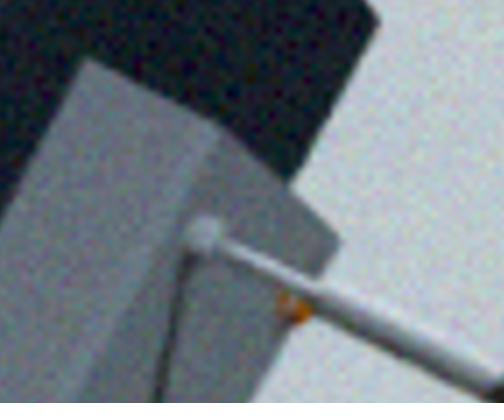

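>>> move:
  target: [0,0,0,0,0,0,1,1,1,1,1,1,0,-0.8,0.0058,0.0081,0,0,0,0,-1,-1,-1,-0.79,-1,-1,0.3,-0.5]
  speed: 0.002
  stop_force: 6
  cameras: []

>>> wait:
  seconds: 1
  cameras: []

Scene clock: 96.13 s.
left_arm: end_effector_position=(+0.6004, +0.4906, +0.4206) hand_measured=(+1.000, +1.000, +1.000, +1.000, +1.000, +1.000) hand_load_n=(+0.0, +0.0, +0.0, +0.0, +0.0, +0.0) hand_stopped_by=(target, target, target, target, target, target) hand_force_limit=0.00 hand_speed=-0.80 end_effector_quat_wxyz=(+0.097, +0.684, +0.023, +0.723) end_effector_velocity=(+0.000, +0.000, -0.001) end_effector_angular_velocity=(+0.000, +0.001, +0.000) | right_arm: end_effector_position=(+0.7636, +0.3178, +0.4457) hand_measured=(-0.862, -0.864, -0.554, -0.728, -0.010, -1.000) hand_load_n=(+0.0, +2.0, +5.5, +6.5, +12.5, +0.0) hand_stopped_by=(force, force, force, force, force, target) hand_force_limit=0.30 hand_speed=-0.50 end_effector_quat_wxyz=(+0.631, -0.324, +0.628, +0.321) end_effector_velocity=(+0.000, +0.000, +0.000) end_effector_angular_velocity=(+0.000, +0.000, +0.000)
Joint positions: left_arm=[-0.393 -1.764 2.195 -0.498 1.312 1.422] | right_arm=[0.714 -0.876 1.082 -0.207 1.398 -1.575]
Joint velocities: left_arm=[0 0.001 0 0 0 0] | right_arm=[0 0 0 0 0 0]
Joint torques (N m): left_arm=[5.88 -28.52 -34.31 -3.87 0.33 2.58] | right_arm=[-10.17 -123.26 -48.91 -6.21 0.12 -0.66]
Wrist force (N, zeroed by zero_wrist_force on right_arm): left_arm=[3.3 -0.7 2.1] | right_arm=[3.5 1.5 -11.7]
Wrist torque (N m, zeroed by zero_wrist_force on right_arm): left_arm=[-0.23 -0.81 0.35] | right_arm=[0.77 -0.58 0.26]
Wrist force, peak (N, zeroed by zero_wrist_force on right_arm): left_arm=[3.6 -1.0 2.6] | right_arm=[4.2 1.2 -17.2]
Hand target: left_arm +0.6004, +0.4906, +0.4206; +0.097, +0.684, +0.023, +0.723 | right_arm +0.7636, +0.3178, +0.4458; +0.631, -0.324, +0.628, +0.321
Off the commanded pose: left_arm 0.000 m, 0 deg | right_arm 0.006 m, 0 deg.
move: contact (right_arm)
No camera images: "cameras" was empty.

Scene clock: 97.13 s.
left_arm: end_effector_position=(+0.6004, +0.4906, +0.4206) hand_measured=(+1.000, +1.000, +1.000, +1.000, +1.000, +1.000) hand_load_n=(+0.0, +0.0, +0.0, +0.0, +0.0, +0.0) hand_stopped_by=(target, target, target, target, target, target) hand_force_limit=0.00 hand_speed=-0.80 end_effector_quat_wxyz=(+0.097, +0.684, +0.023, +0.723) end_effector_velocity=(+0.000, +0.000, +0.000) end_effector_angular_velocity=(+0.001, +0.001, +0.001) | right_arm: end_effector_position=(+0.7636, +0.3178, +0.4458) hand_measured=(-0.862, -0.864, -0.554, -0.728, -0.010, -1.000) hand_load_n=(+0.0, +2.5, +5.5, +7.0, +12.0, +0.0) hand_stopped_by=(force, force, force, force, force, target) hand_force_limit=0.30 hand_speed=-0.50 end_effector_quat_wxyz=(+0.631, -0.324, +0.628, +0.321) end_effector_velocity=(+0.000, +0.000, -0.002) end_effector_angular_velocity=(-0.001, +0.001, +0.000)
Joint positions: left_arm=[-0.393 -1.764 2.195 -0.498 1.312 1.422] | right_arm=[0.714 -0.876 1.082 -0.207 1.398 -1.575]
Joint velocities: left_arm=[0.001 0.001 0 0 0 0.001] | right_arm=[0 0.002 0 -0.001 0 0]
Joint torques (N m): left_arm=[9.21 -30.3 -32.78 -4.71 -0.59 3.01] | right_arm=[-10.42 -119.98 -51.49 -4.11 0.3 -0.72]
Wrist force (N, zeroed by zero_wrist_force on right_arm): left_arm=[3.5 -0.7 2.3] | right_arm=[4.1 1.0 -10.9]
Wrist torque (N m, zeroed by zero_wrist_force on right_arm): left_arm=[-0.23 -0.85 0.36] | right_arm=[0.66 -0.61 0.27]
Wrist force, peak (N, zeroed by zero_wrist_force on right_arm): left_arm=[3.6 -0.9 2.2] | right_arm=[3.7 1.4 -11.3]
Hand target: left_arm +0.6004, +0.4906, +0.4206; +0.097, +0.684, +0.023, +0.723 | right_arm +0.7636, +0.3178, +0.4458; +0.631, -0.324, +0.628, +0.321
Off the commanded pose: left_arm 0.000 m, 0 deg | right_arm 0.006 m, 0 deg.
wait: 1.00 s; at rest by 0.17 s
No camera images: "cameras" was empty.

>>> move:
  target: [0,0,0,0,0,0,1,1,1,1,1,1,0,-0.8,0,0,0,0,0,0,-1,-1,-1,-0.4,-1,-1,0.3,-0.5]
  speed: 0.01
  cameras: []

Scene clock: 97.93 s.
left_arm: end_effector_position=(+0.6004, +0.4906, +0.4206) hand_measured=(+1.000, +1.000, +1.000, +1.000, +1.000, +1.000) hand_load_n=(+0.0, +0.0, +0.0, +0.0, +0.0, +0.0) hand_stopped_by=(target, target, target, target, target, target) hand_force_limit=0.00 hand_speed=-0.80 end_effector_quat_wxyz=(+0.097, +0.684, +0.023, +0.723) end_effector_velocity=(+0.000, +0.000, +0.000) end_effector_angular_velocity=(-0.001, +0.000, -0.001) | right_arm: end_effector_position=(+0.7636, +0.3178, +0.4457) hand_measured=(-0.862, -0.864, -0.554, -0.400, -0.010, -1.000) hand_load_n=(+0.0, +2.5, +5.5, +0.0, +12.5, -0.5) hand_stopped_by=(force, force, force, target, force, target) hand_force_limit=0.30 hand_speed=-0.50 end_effector_quat_wxyz=(+0.631, -0.324, +0.628, +0.321) end_effector_velocity=(+0.000, +0.000, +0.000) end_effector_angular_velocity=(+0.000, +0.000, +0.000)
Joint positions: left_arm=[-0.393 -1.764 2.195 -0.498 1.312 1.422] | right_arm=[0.714 -0.876 1.082 -0.207 1.398 -1.575]
Joint velocities: left_arm=[0 0 0 0 0.001 -0.002] | right_arm=[0 0 0 0 0 0]
Joint torques (N m): left_arm=[8.05 -32.31 -33.94 -4.7 -0.4 2.62] | right_arm=[-10.97 -118.12 -53.85 -4.47 0.17 -0.62]
Wrist force (N, zeroed by zero_wrist_force on right_arm): left_arm=[3.4 -0.8 2.3] | right_arm=[4.6 0.1 -16.0]
Wrist torque (N m, zeroed by zero_wrist_force on right_arm): left_arm=[-0.25 -0.82 0.36] | right_arm=[1.07 -0.72 0.36]
Wrist force, peak (N, zeroed by zero_wrist_force on right_arm): left_arm=[3.7 -0.7 2.4] | right_arm=[4.9 -0.4 -16.4]
Hand target: left_arm +0.6004, +0.4906, +0.4206; +0.097, +0.684, +0.023, +0.723 | right_arm +0.7636, +0.3178, +0.4458; +0.631, -0.324, +0.628, +0.321
Off the commanded pose: left_arm 0.000 m, 0 deg | right_arm 0.000 m, 0 deg.
move: done
No camera images: "cameras" was empty.

>>> move:
  target: [0,0,0,0,0,0,1,1,1,1,1,1,0,-0.8,-0.00146,-0.00203,0,0,0,0,-1,-1,-1,-0.79,-1,-1,0.3,-0.5]
  speed: 0.005
  cameras: []

>>> move:
  target:
    - [0,0,0,0,0,0,1,1,1,1,1,1,0,-0.8,0.00097,0.00135,0,0,0,0,-1,-1,-1,-0.79,-1,-1,0.3,-0.5]
    - [0,0,0,0,0,0,1,1,1,1,1,1,0,-0.8,0.00097,0.00135,-0.0007,0,0,0,-1,-1,-1,-0.79,-1,-1,0.3,-0.5]
    - [0,0,0,0,0,0,1,1,1,1,1,1,0,-0.8,0.00043,0.00174,-0.0007,0,0,0,-1,-1,-1,-0.79,-1,-1,0.3,-0.5]
    - [0,0,0,0,0,0,1,1,1,1,1,1,0,-0.8,0.00043,0.00174,-0.0015,0,0,0,-1,-1,-1,-0.79,-1,-1,0.3,-0.5]
    - [0,0,0,0,0,0,1,1,1,1,1,1,0,-0.8,0.00151,0.00096,-0.0015,0,0,0,-1,-1,-1,-0.79,-1,-1,0.3,-0.5]
    - [0,0,0,0,0,0,1,1,1,1,1,1,0,-0.8,0.00151,0.00096,0.0007,0,0,0,-1,-1,-1,-0.79,-1,-1,0.3,-0.5]
    - [0,0,0,0,0,0,1,1,1,1,1,1,0,-0.8,0.00043,0.00174,0.0007,0,0,0,-1,-1,-1,-0.79,-1,-1,0.3,-0.5]
    - [0,0,0,0,0,0,1,1,1,1,1,1,0,-0.8,0.00097,0.00135,-0.0003,0,0,0,-1,-1,-1,-0.79,-1,-1,0.3,-0.5]
  speed: 0.003
  stop_force: 7
  cameras: []

Scene clock: 99.77 s.
left_arm: end_effector_position=(+0.6004, +0.4906, +0.4206) hand_measured=(+1.000, +1.000, +1.000, +1.000, +1.000, +1.000) hand_load_n=(+0.0, +0.0, +0.0, +0.0, -0.5, +0.0) hand_stopped_by=(target, target, target, target, target, target) hand_force_limit=0.00 hand_speed=-0.80 end_effector_quat_wxyz=(+0.097, +0.684, +0.023, +0.723) end_effector_velocity=(+0.000, +0.000, +0.000) end_effector_angular_velocity=(-0.002, +0.001, +0.001) | right_arm: end_effector_position=(+0.7627, +0.3166, +0.4457) hand_measured=(-0.862, -0.864, -0.554, -0.728, -0.010, -1.000) hand_load_n=(+0.0, +2.5, +6.0, +7.0, +11.5, +0.5) hand_stopped_by=(force, force, force, force, force, target) hand_force_limit=0.30 hand_speed=-0.50 end_effector_quat_wxyz=(+0.631, -0.324, +0.628, +0.321) end_effector_velocity=(+0.000, +0.000, +0.000) end_effector_angular_velocity=(-0.001, +0.001, +0.000)
Joint positions: left_arm=[-0.393 -1.764 2.195 -0.498 1.312 1.422] | right_arm=[0.713 -0.879 1.086 -0.209 1.398 -1.575]
Joint velocities: left_arm=[0 0 0 0 -0.001 -0.002] | right_arm=[0 0 0 0.001 0 0]
Joint torques (N m): left_arm=[6.25 -30.72 -33.13 -5.18 -0.08 2.7] | right_arm=[-14.11 -121.38 -49.65 -6.26 -1.4 -0.54]
Wrist force (N, zeroed by zero_wrist_force on right_arm): left_arm=[3.1 -1.1 2.2] | right_arm=[2.8 2.0 -0.7]
Wrist torque (N m, zeroed by zero_wrist_force on right_arm): left_arm=[-0.28 -0.78 0.32] | right_arm=[0.35 -0.42 0.23]
Wrist force, peak (N, zeroed by zero_wrist_force on right_arm): left_arm=[3.6 -0.7 2.6] | right_arm=[4.6 -0.1 -16.3]
Hand target: left_arm +0.6004, +0.4906, +0.4206; +0.097, +0.684, +0.023, +0.723 | right_arm +0.7628, +0.3166, +0.4457; +0.631, -0.324, +0.628, +0.321
Off the commanded pose: left_arm 0.000 m, 0 deg | right_arm 0.000 m, 0 deg.
move: done
No camera images: "cameras" was empty.

Scene clock: 102.70 s.
left_arm: end_effector_position=(+0.6004, +0.4906, +0.4206) hand_measured=(+1.000, +1.000, +1.000, +1.000, +1.000, +1.000) hand_load_n=(+0.0, +0.0, +0.0, +0.0, +0.0, +0.0) hand_stopped_by=(target, target, target, target, target, target) hand_force_limit=0.00 hand_speed=-0.80 end_effector_quat_wxyz=(+0.097, +0.684, +0.023, +0.723) end_effector_velocity=(+0.000, +0.000, +0.000) end_effector_angular_velocity=(+0.000, +0.001, -0.001) | right_arm: end_effector_position=(+0.7633, +0.3174, +0.4456) hand_measured=(-0.862, -0.864, -0.554, -0.728, -0.010, -1.000) hand_load_n=(+0.0, +2.5, +6.0, +7.0, +12.0, +1.0) hand_stopped_by=(force, force, force, force, force, target) hand_force_limit=0.30 hand_speed=-0.50 end_effector_quat_wxyz=(+0.631, -0.324, +0.628, +0.321) end_effector_velocity=(+0.000, +0.000, +0.001) end_effector_angular_velocity=(+0.001, -0.001, +0.000)
Joint positions: left_arm=[-0.393 -1.764 2.195 -0.498 1.312 1.422] | right_arm=[0.714 -0.877 1.083 -0.208 1.398 -1.575]
Joint velocities: left_arm=[0 0 0 0.001 0.001 -0.001] | right_arm=[0 -0.001 0 0 0 0]
Joint torques (N m): left_arm=[7.52 -33.9 -34.32 -4.85 0.07 2.89] | right_arm=[-13.08 -106.58 -45.73 -4.58 -1.43 -0.47]
Wrist force (N, zeroed by zero_wrist_force on right_arm): left_arm=[3.3 -0.5 2.4] | right_arm=[1.6 1.0 -3.6]
Wrist torque (N m, zeroed by zero_wrist_force on right_arm): left_arm=[-0.21 -0.81 0.35] | right_arm=[0.55 -0.66 0.23]
Wrist force, peak (N, zeroed by zero_wrist_force on right_arm): left_arm=[3.4 -0.9 2.6] | right_arm=[4.4 1.2 -15.0]
Hand target: left_arm +0.6004, +0.4906, +0.4206; +0.097, +0.684, +0.023, +0.723 | right_arm +0.7633, +0.3174, +0.4456; +0.631, -0.324, +0.628, +0.321
Off the commanded pose: left_arm 0.000 m, 0 deg | right_arm 0.000 m, 0 deg.
move: done
No camera images: "cameras" was empty.

>>> move:
  target: [0,0,0,0,0,0,1,1,1,1,1,1,0,-0.8,-0.0097,-0.0135,0,0,0,0,-1,-1,-1,-0.4,-1,-1,0.3,-0.5]
  speed: 0.01
  cameras: ["cam_left_wrist"]

>>> zoom_image:
  camera: "cam_left_wrist"
  region: [380, 145, 440, 215]

Scene clock: 104.23 s.
left_arm: end_effector_position=(+0.6004, +0.4906, +0.4206) hand_measured=(+1.000, +1.000, +1.000, +1.000, +1.000, +1.000) hand_load_n=(+0.0, +0.0, +0.0, +0.0, +0.0, +0.0) hand_stopped_by=(target, target, target, target, target, target) hand_force_limit=0.00 hand_speed=-0.80 end_effector_quat_wxyz=(+0.097, +0.684, +0.023, +0.723) end_effector_velocity=(+0.000, +0.000, +0.000) end_effector_angular_velocity=(+0.000, +0.000, +0.000) | right_arm: end_effector_position=(+0.7575, +0.3093, +0.4456) hand_measured=(-0.862, -0.864, -0.554, -0.400, -0.010, -1.000) hand_load_n=(+0.0, +3.0, +6.0, -0.5, +11.5, +1.0) hand_stopped_by=(force, force, force, target, force, target) hand_force_limit=0.30 hand_speed=-0.50 end_effector_quat_wxyz=(+0.631, -0.324, +0.628, +0.321) end_effector_velocity=(+0.000, +0.000, +0.000) end_effector_angular_velocity=(+0.000, +0.001, +0.000)
Joint positions: left_arm=[-0.393 -1.764 2.195 -0.498 1.312 1.422] | right_arm=[0.712 -0.895 1.114 -0.221 1.396 -1.575]
Joint velocities: left_arm=[0 0.001 0 0 0 -0.001] | right_arm=[0 0.001 -0.001 0.001 0 0]
Joint torques (N m): left_arm=[6.71 -30.5 -34 -5.53 -0.24 2.18] | right_arm=[-12.83 -107.62 -58.4 -4.79 -1.09 -0.1]
Wrist force (N, zeroed by zero_wrist_force on right_arm): left_arm=[3.2 -0.8 2.4] | right_arm=[2.9 2.1 -0.9]
Wrist torque (N m, zeroed by zero_wrist_force on right_arm): left_arm=[-0.26 -0.80 0.34] | right_arm=[0.38 -0.42 0.24]
Wrist force, peak (N, zeroed by zero_wrist_force on right_arm): left_arm=[3.7 -0.8 2.3] | right_arm=[1.4 1.1 -4.3]
Hand target: left_arm +0.6004, +0.4906, +0.4206; +0.097, +0.684, +0.023, +0.723 | right_arm +0.7575, +0.3093, +0.4456; +0.631, -0.324, +0.628, +0.321
Off the commanded pose: left_arm 0.000 m, 0 deg | right_arm 0.000 m, 0 deg.
move: done
Images, in order (width x height): cam_left_wrist 672x504.

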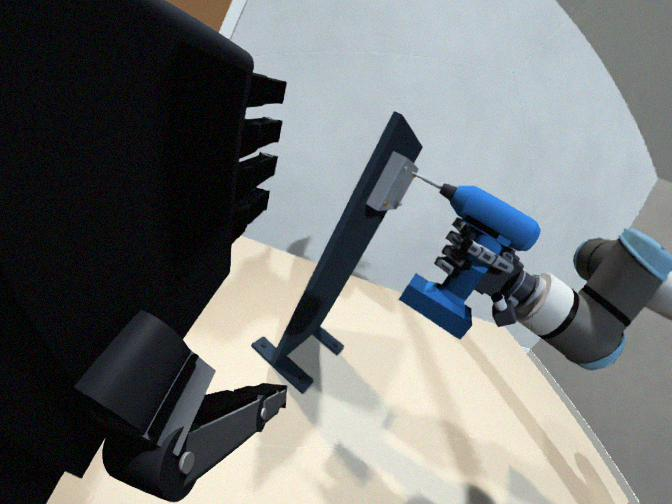

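Scaled by 7.200 from the camera's 672x504 image, which has a finer 960x720 frame.

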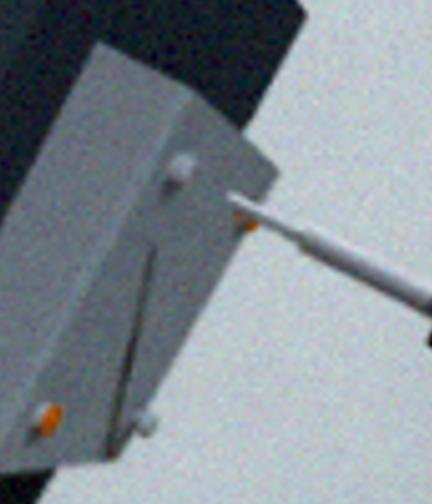

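>>> zero_wrist_force:
  arm: "right_arm"

>>> move:
  target:
    - [0,0,0,0,0,0,1,1,1,1,1,1,0,-0.8,0.00108,-0.00078,0.0008,0,0,0,-1,-1,-1,-0.79,-1,-1,0.3,-0.5]
    - [0,0,0,0,0,0,1,1,1,1,1,1,0,-0.8,0.01374,0.01681,0.0008,0,0,0,-1,-1,-1,-0.79,-1,-1,0.3,-0.5]
  speed: 0.004
  stop_force: 4
  cameras: []

>>> wait:
  seconds: 0.5
  cameras: ["cam_high"]

>>> zoom_image:
  camera: "cam_high"
  region: [420, 145, 470, 185]

Wrist force sensor zeroed.

Scene clock: 108.67 s.
left_arm: end_effector_position=(+0.6004, +0.4906, +0.4206) hand_measured=(+1.000, +1.000, +1.000, +1.000, +1.000, +1.000) hand_load_n=(+0.0, +0.0, +0.0, +0.0, +0.0, +0.0) hand_stopped_by=(target, target, target, target, target, target) hand_force_limit=0.00 hand_speed=-0.80 end_effector_quat_wxyz=(+0.097, +0.684, +0.023, +0.723) end_effector_velocity=(+0.000, +0.000, -0.001) end_effector_angular_velocity=(+0.001, +0.001, +0.000) | right_arm: end_effector_position=(+0.7640, +0.3171, +0.4460) hand_measured=(-0.862, -0.864, -0.554, -0.728, -0.010, -1.000) hand_load_n=(+0.0, +3.0, +6.0, +7.5, +11.5, +0.5) hand_stopped_by=(force, force, force, force, force, target) hand_force_limit=0.30 hand_speed=-0.50 end_effector_quat_wxyz=(+0.631, -0.324, +0.628, +0.321) end_effector_velocity=(+0.000, +0.000, +0.002) end_effector_angular_velocity=(+0.001, -0.001, +0.001)
Joint positions: left_arm=[-0.393 -1.764 2.195 -0.498 1.312 1.422] | right_arm=[0.713 -0.877 1.082 -0.207 1.397 -1.575]
Joint velocities: left_arm=[0 0.001 0 0 0 0] | right_arm=[0 -0.002 0 -0.001 0 0]
Joint torques (N m): left_arm=[1.13 -26.22 -34.54 -5.61 0.03 2.49] | right_arm=[1.56 -127.69 -45.72 -6.46 0.73 0.29]
Wrist force (N, zeroed by zero_wrist_force on right_arm): left_arm=[3.7 -1.0 2.8] | right_arm=[0.1 -0.1 -0.2]
Wrist torque (N m, zeroed by zero_wrist_force on right_arm): left_arm=[-0.31 -0.88 0.36] | right_arm=[0.00 -0.05 0.01]
Wrist force, peak (N, zeroed by zero_wrist_force on right_arm): left_arm=[3.7 -1.0 2.8] | right_arm=[0.6 -0.4 -8.4]
Hand target: left_arm +0.6004, +0.4906, +0.4206; +0.097, +0.684, +0.023, +0.723 | right_arm +0.7641, +0.3170, +0.4461; +0.631, -0.324, +0.628, +0.321
Off the commanded pose: left_arm 0.000 m, 0 deg | right_arm 0.003 m, 0 deg.
move: contact (right_arm); path passed 1 of 2 targets
No camera images: "cameras" was empty.

Scene clock: 109.17 s.
left_arm: end_effector_position=(+0.6004, +0.4906, +0.4206) hand_measured=(+1.000, +1.000, +1.000, +1.000, +1.000, +1.000) hand_load_n=(+0.0, +0.0, +0.0, +0.0, +0.0, +0.0) hand_stopped_by=(target, target, target, target, target, target) hand_force_limit=0.00 hand_speed=-0.80 end_effector_quat_wxyz=(+0.097, +0.684, +0.023, +0.723) end_effector_velocity=(+0.000, +0.000, -0.001) end_effector_angular_velocity=(+0.000, +0.001, +0.000) | right_arm: end_effector_position=(+0.7640, +0.3171, +0.4461) hand_measured=(-0.862, -0.864, -0.554, -0.728, -0.010, -1.000) hand_load_n=(+0.0, +2.5, +6.0, +7.0, +11.5, +0.5) hand_stopped_by=(force, force, force, force, force, target) hand_force_limit=0.30 hand_speed=-0.50 end_effector_quat_wxyz=(+0.631, -0.324, +0.628, +0.321) end_effector_velocity=(+0.000, +0.000, +0.002) end_effector_angular_velocity=(+0.001, -0.001, +0.000)
Joint positions: left_arm=[-0.393 -1.764 2.195 -0.498 1.312 1.422] | right_arm=[0.713 -0.877 1.082 -0.207 1.397 -1.575]
Joint velocities: left_arm=[0 0.001 0 0 0 0] | right_arm=[0 -0.001 0 0 0 0]
Joint torques (N m): left_arm=[7.62 -30.79 -34.45 -5.73 -0.01 2.6] | right_arm=[-4.63 -128.05 -46.43 -6.17 0.13 0.46]
Wrist force (N, zeroed by zero_wrist_force on right_arm): left_arm=[3.1 -0.5 2.4] | right_arm=[-0.1 -0.3 0.1]
Wrist torque (N m, zeroed by zero_wrist_force on right_arm): left_arm=[-0.21 -0.78 0.34] | right_arm=[-0.06 -0.02 -0.02]
Wrist force, peak (N, zeroed by zero_wrist_force on right_arm): left_arm=[3.4 -0.7 2.7] | right_arm=[0.1 -0.6 -1.3]
Hand target: left_arm +0.6004, +0.4906, +0.4206; +0.097, +0.684, +0.023, +0.723 | right_arm +0.7641, +0.3170, +0.4461; +0.631, -0.324, +0.628, +0.321
Off the commanded pose: left_arm 0.000 m, 0 deg | right_arm 0.003 m, 0 deg.
wait: 0.50 s; at rest by 0.17 s
Images, in order (width x height): cam_high 896x504.

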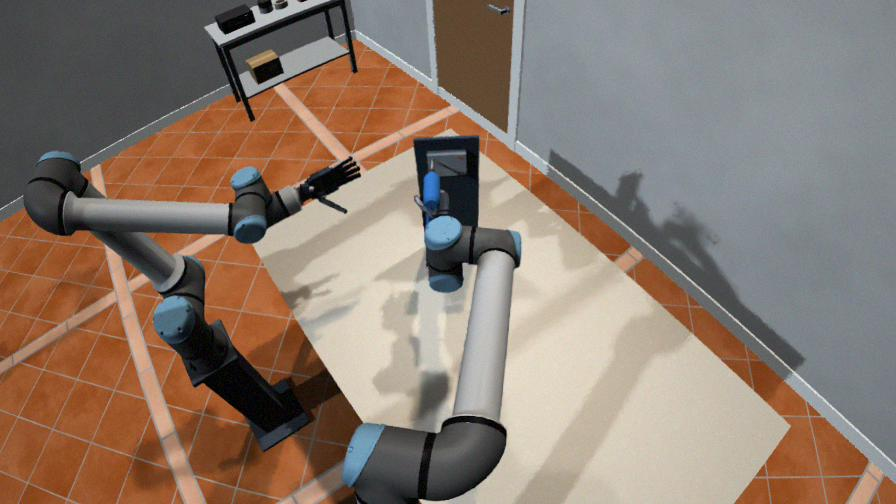

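Scaled by 10.080.

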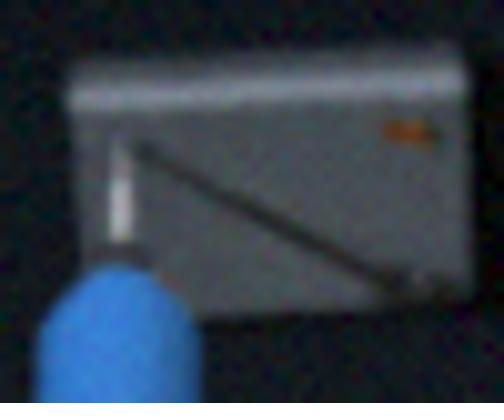

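>>> move:
  target:
    - [0,0,0,0,0,0,1,1,1,1,1,1,0,-0.8,0.000389,0.000541,0,0,0,0,-1,-1,-1,-0.79,-1,-1,0.3,-0.5]
    - [0,0,0,0,0,0,1,1,1,1,1,1,0,-0.8,0.000389,0.000541,0.000833,0,0,0,-1,-1,-1,-0.79,-1,-1,0.3,-0.5]
    - [0,0,0,0,0,0,1,1,1,1,1,1,0,-0.8,0.000971,0.000122,0.000417,0,0,0,-1,-1,-1,-0.79,-1,-1,0.3,-0.5]
    - [0,0,0,0,0,0,1,1,1,1,1,1,0,-0.8,0.000971,0.000122,-0.000417,0,0,0,-1,-1,-1,-0.79,-1,-1,0.3,-0.5]
    - [0,0,0,0,0,0,1,1,1,1,1,1,0,-0.8,0.000389,0.000541,-0.000833,0,0,0,-1,-1,-1,-0.79,-1,-1,0.3,-0.5]
    - [0,0,0,0,0,0,1,1,1,1,1,1,0,-0.8,-0.000193,0.00096,-0.000417,0,0,0,-1,-1,-1,-0.79,-1,-1,0.3,-0.5]
    - [0,0,0,0,0,0,1,1,1,1,1,1,0,-0.8,-0.000193,0.00096,0.000417,0,0,0,-1,-1,-1,-0.79,-1,-1,0.3,-0.5]
    - [0,0,0,0,0,0,1,1,1,1,1,1,0,-0.8,0.000389,0.000541,0.001667,0,0,0,-1,-1,-1,-0.79,-1,-1,0.3,-0.5]
    - [0,0,0,0,0,0,1,1,1,1,1,1,0,-0.8,0.00135,-0.000151,0.001184,0,0,0,-1,-1,-1,-0.79,-1,-1,0.3,-0.5]
    - [0,0,0,0,0,0,1,1,1,1,1,1,0,-0.8,0.001742,-0.000433,0,0,0,0,-1,-1,-1,-0.79,-1,-1,0.3,-0.5]
    - [0,0,0,0,0,0,1,1,1,1,1,1,0,-0.8,0.00135,-0.000151,-0.001184,0,0,0,-1,-1,-1,-0.79,-1,-1,0.3,-0.5]
    - [0,0,0,0,0,0,1,1,1,1,1,1,0,-0.8,0.000389,0.000541,-0.001667,0,0,0,-1,-1,-1,-0.79,-1,-1,0.3,-0.5]
    - [0,0,0,0,0,0,1,1,1,1,1,1,0,-0.8,-0.000572,0.001233,-0.001184,0,0,0,-1,-1,-1,-0.79,-1,-1,0.3,-0.5]
    - [0,0,0,0,0,0,1,1,1,1,1,1,0,-0.8,-0.000964,0.001515,0,0,0,0,-1,-1,-1,-0.79,-1,-1,0.3,-0.5]
    - [0,0,0,0,0,0,1,1,1,1,1,1,0,-0.8,-0.000572,0.001233,0.001184,0,0,0,-1,-1,-1,-0.79,-1,-1,0.3,-0.5]
  speed: 0.003
  stop_force: 5
  cameras: []

Scene clock: 110.50 s.
left_arm: end_effector_position=(+0.6004, +0.4906, +0.4206) hand_measured=(+1.000, +1.000, +1.000, +1.000, +1.000, +1.000) hand_load_n=(+0.0, +0.0, +0.0, +0.0, +0.0, +0.0) hand_stopped_by=(target, target, target, target, target, target) hand_force_limit=0.00 hand_speed=-0.80 end_effector_quat_wxyz=(+0.097, +0.684, +0.023, +0.723) end_effector_velocity=(+0.000, +0.000, +0.000) end_effector_angular_velocity=(+0.000, +0.001, -0.001) | right_arm: end_effector_position=(+0.7642, +0.3172, +0.4461) hand_measured=(-0.862, -0.864, -0.554, -0.728, -0.010, -1.000) hand_load_n=(+0.0, +2.0, +6.0, +7.0, +11.5, +0.5) hand_stopped_by=(force, force, force, force, force, target) hand_force_limit=0.30 hand_speed=-0.50 end_effector_quat_wxyz=(+0.631, -0.324, +0.628, +0.321) end_effector_velocity=(+0.000, +0.000, -0.001) end_effector_angular_velocity=(-0.001, +0.001, +0.000)
Joint positions: left_arm=[-0.393 -1.764 2.195 -0.498 1.312 1.422] | right_arm=[0.713 -0.877 1.082 -0.207 1.397 -1.575]
Joint velocities: left_arm=[0 0 0 0.001 0 0] | right_arm=[0 0.001 0 0 0 0]
Joint torques (N m): left_arm=[6.08 -28.81 -35.92 -5.6 0.46 2.85] | right_arm=[-6.97 -129.13 -47.72 -6.88 0.8 0.39]
Wrist force (N, zeroed by zero_wrist_force on right_arm): left_arm=[3.9 -0.7 2.0] | right_arm=[1.3 0.0 -7.3]
Wrist torque (N m, zeroed by zero_wrist_force on right_arm): left_arm=[-0.22 -0.88 0.38] | right_arm=[0.22 -0.08 0.04]
Wrist force, peak (N, zeroed by zero_wrist_force on right_arm): left_arm=[3.9 -0.7 2.0] | right_arm=[3.1 -0.3 -14.0]
Hand target: left_arm +0.6004, +0.4906, +0.4206; +0.097, +0.684, +0.023, +0.723 | right_arm +0.7642, +0.3172, +0.4461; +0.631, -0.324, +0.628, +0.321
Off the commanded pose: left_arm 0.000 m, 0 deg | right_arm 0.001 m, 0 deg.
move: contact (right_arm); path passed 0 of 15 targets
No camera images: "cameras" was empty.

>>> move:
  target:
    - [0,0,0,0,0,0,1,1,1,1,1,1,0,-0.8,-0.0001,-0.000135,0.000833,0,0,0,-1,-1,-1,-0.79,-1,-1,0.3,-0.5]
    - [0,0,0,0,0,0,1,1,1,1,1,1,0,-0.8,0.000482,-0.000554,0.000417,0,0,0,-1,-1,-1,-0.79,-1,-1,0.3,-0.5]
    - [0,0,0,0,0,0,1,1,1,1,1,1,0,-0.8,0.000482,-0.000554,-0.000417,0,0,0,-1,-1,-1,-0.79,-1,-1,0.3,-0.5]
    - [0,0,0,0,0,0,1,1,1,1,1,1,0,-0.8,-0.0001,-0.000135,-0.000833,0,0,0,-1,-1,-1,-0.79,-1,-1,0.3,-0.5]
    - [0,0,0,0,0,0,1,1,1,1,1,1,0,-0.8,-0.000682,0.000284,-0.000417,0,0,0,-1,-1,-1,-0.79,-1,-1,0.3,-0.5]
    - [0,0,0,0,0,0,1,1,1,1,1,1,0,-0.8,-0.000682,0.000284,0.000417,0,0,0,-1,-1,-1,-0.79,-1,-1,0.3,-0.5]
    - [0,0,0,0,0,0,1,1,1,1,1,1,0,-0.8,-0.0001,-0.000135,0.001667,0,0,0,-1,-1,-1,-0.79,-1,-1,0.3,-0.5]
    - [0,0,0,0,0,0,1,1,1,1,1,1,0,-0.8,0.00086,-0.000826,0.001184,0,0,0,-1,-1,-1,-0.79,-1,-1,0.3,-0.5]
    - [0,0,0,0,0,0,1,1,1,1,1,1,0,-0.8,0.00125,-0.00111,0,0,0,0,-1,-1,-1,-0.79,-1,-1,0.3,-0.5]
    - [0,0,0,0,0,0,1,1,1,1,1,1,0,-0.8,0.00086,-0.000826,-0.001184,0,0,0,-1,-1,-1,-0.79,-1,-1,0.3,-0.5]
    - [0,0,0,0,0,0,1,1,1,1,1,1,0,-0.8,-0.0001,-0.000135,-0.001667,0,0,0,-1,-1,-1,-0.79,-1,-1,0.3,-0.5]
    - [0,0,0,0,0,0,1,1,1,1,1,1,0,-0.8,-0.00106,0.000558,-0.001184,0,0,0,-1,-1,-1,-0.79,-1,-1,0.3,-0.5]
    - [0,0,0,0,0,0,1,1,1,1,1,1,0,-0.8,-0.00145,0.00084,0,0,0,0,-1,-1,-1,-0.79,-1,-1,0.3,-0.5]
    - [0,0,0,0,0,0,1,1,1,1,1,1,0,-0.8,-0.00106,0.000558,0.001184,0,0,0,-1,-1,-1,-0.79,-1,-1,0.3,-0.5]
  speed: 0.003
  stop_force: 4
  cameras: []

Scene clock: 115.03 s.
left_arm: end_effector_position=(+0.6004, +0.4906, +0.4206) hand_measured=(+1.000, +1.000, +1.000, +1.000, +1.000, +1.000) hand_load_n=(+0.0, +0.0, +0.0, +0.0, +0.0, +0.0) hand_stopped_by=(target, target, target, target, target, target) hand_force_limit=0.00 hand_speed=-0.80 end_effector_quat_wxyz=(+0.097, +0.684, +0.023, +0.723) end_effector_velocity=(+0.000, +0.000, +0.000) end_effector_angular_velocity=(+0.001, +0.001, +0.000) | right_arm: end_effector_position=(+0.7635, +0.3175, +0.4468) hand_measured=(-0.862, -0.864, -0.554, -0.728, -0.010, -1.000) hand_load_n=(+0.0, +1.5, +6.0, +7.0, +12.0, +1.5) hand_stopped_by=(force, force, force, force, force, target) hand_force_limit=0.30 hand_speed=-0.50 end_effector_quat_wxyz=(+0.631, -0.324, +0.628, +0.321) end_effector_velocity=(+0.000, +0.000, -0.001) end_effector_angular_velocity=(-0.001, +0.001, +0.001)
Joint positions: left_arm=[-0.393 -1.764 2.195 -0.498 1.312 1.422] | right_arm=[0.714 -0.877 1.081 -0.206 1.398 -1.575]
Joint velocities: left_arm=[0 0 0 0 0 0] | right_arm=[0 0.001 0 0 -0.001 0]
Joint torques (N m): left_arm=[7.66 -28.21 -36.11 -5.66 0.04 2.8] | right_arm=[-11.51 -131.07 -58.42 -8.36 -1.54 0]
Wrist force (N, zeroed by zero_wrist_force on right_arm): left_arm=[3.4 -0.8 2.1] | right_arm=[4.6 -1.5 -6.3]
Wrist torque (N m, zeroed by zero_wrist_force on right_arm): left_arm=[-0.24 -0.81 0.35] | right_arm=[0.43 0.28 0.20]
Wrist force, peak (N, zeroed by zero_wrist_force on right_arm): left_arm=[3.7 -0.8 2.4] | right_arm=[6.9 2.9 -9.2]
Hand target: left_arm +0.6004, +0.4906, +0.4206; +0.097, +0.684, +0.023, +0.723 | right_arm +0.7635, +0.3175, +0.4468; +0.631, -0.324, +0.628, +0.321
Off the commanded pose: left_arm 0.000 m, 0 deg | right_arm 0.000 m, 0 deg.
move: done
No camera images: "cameras" was empty.


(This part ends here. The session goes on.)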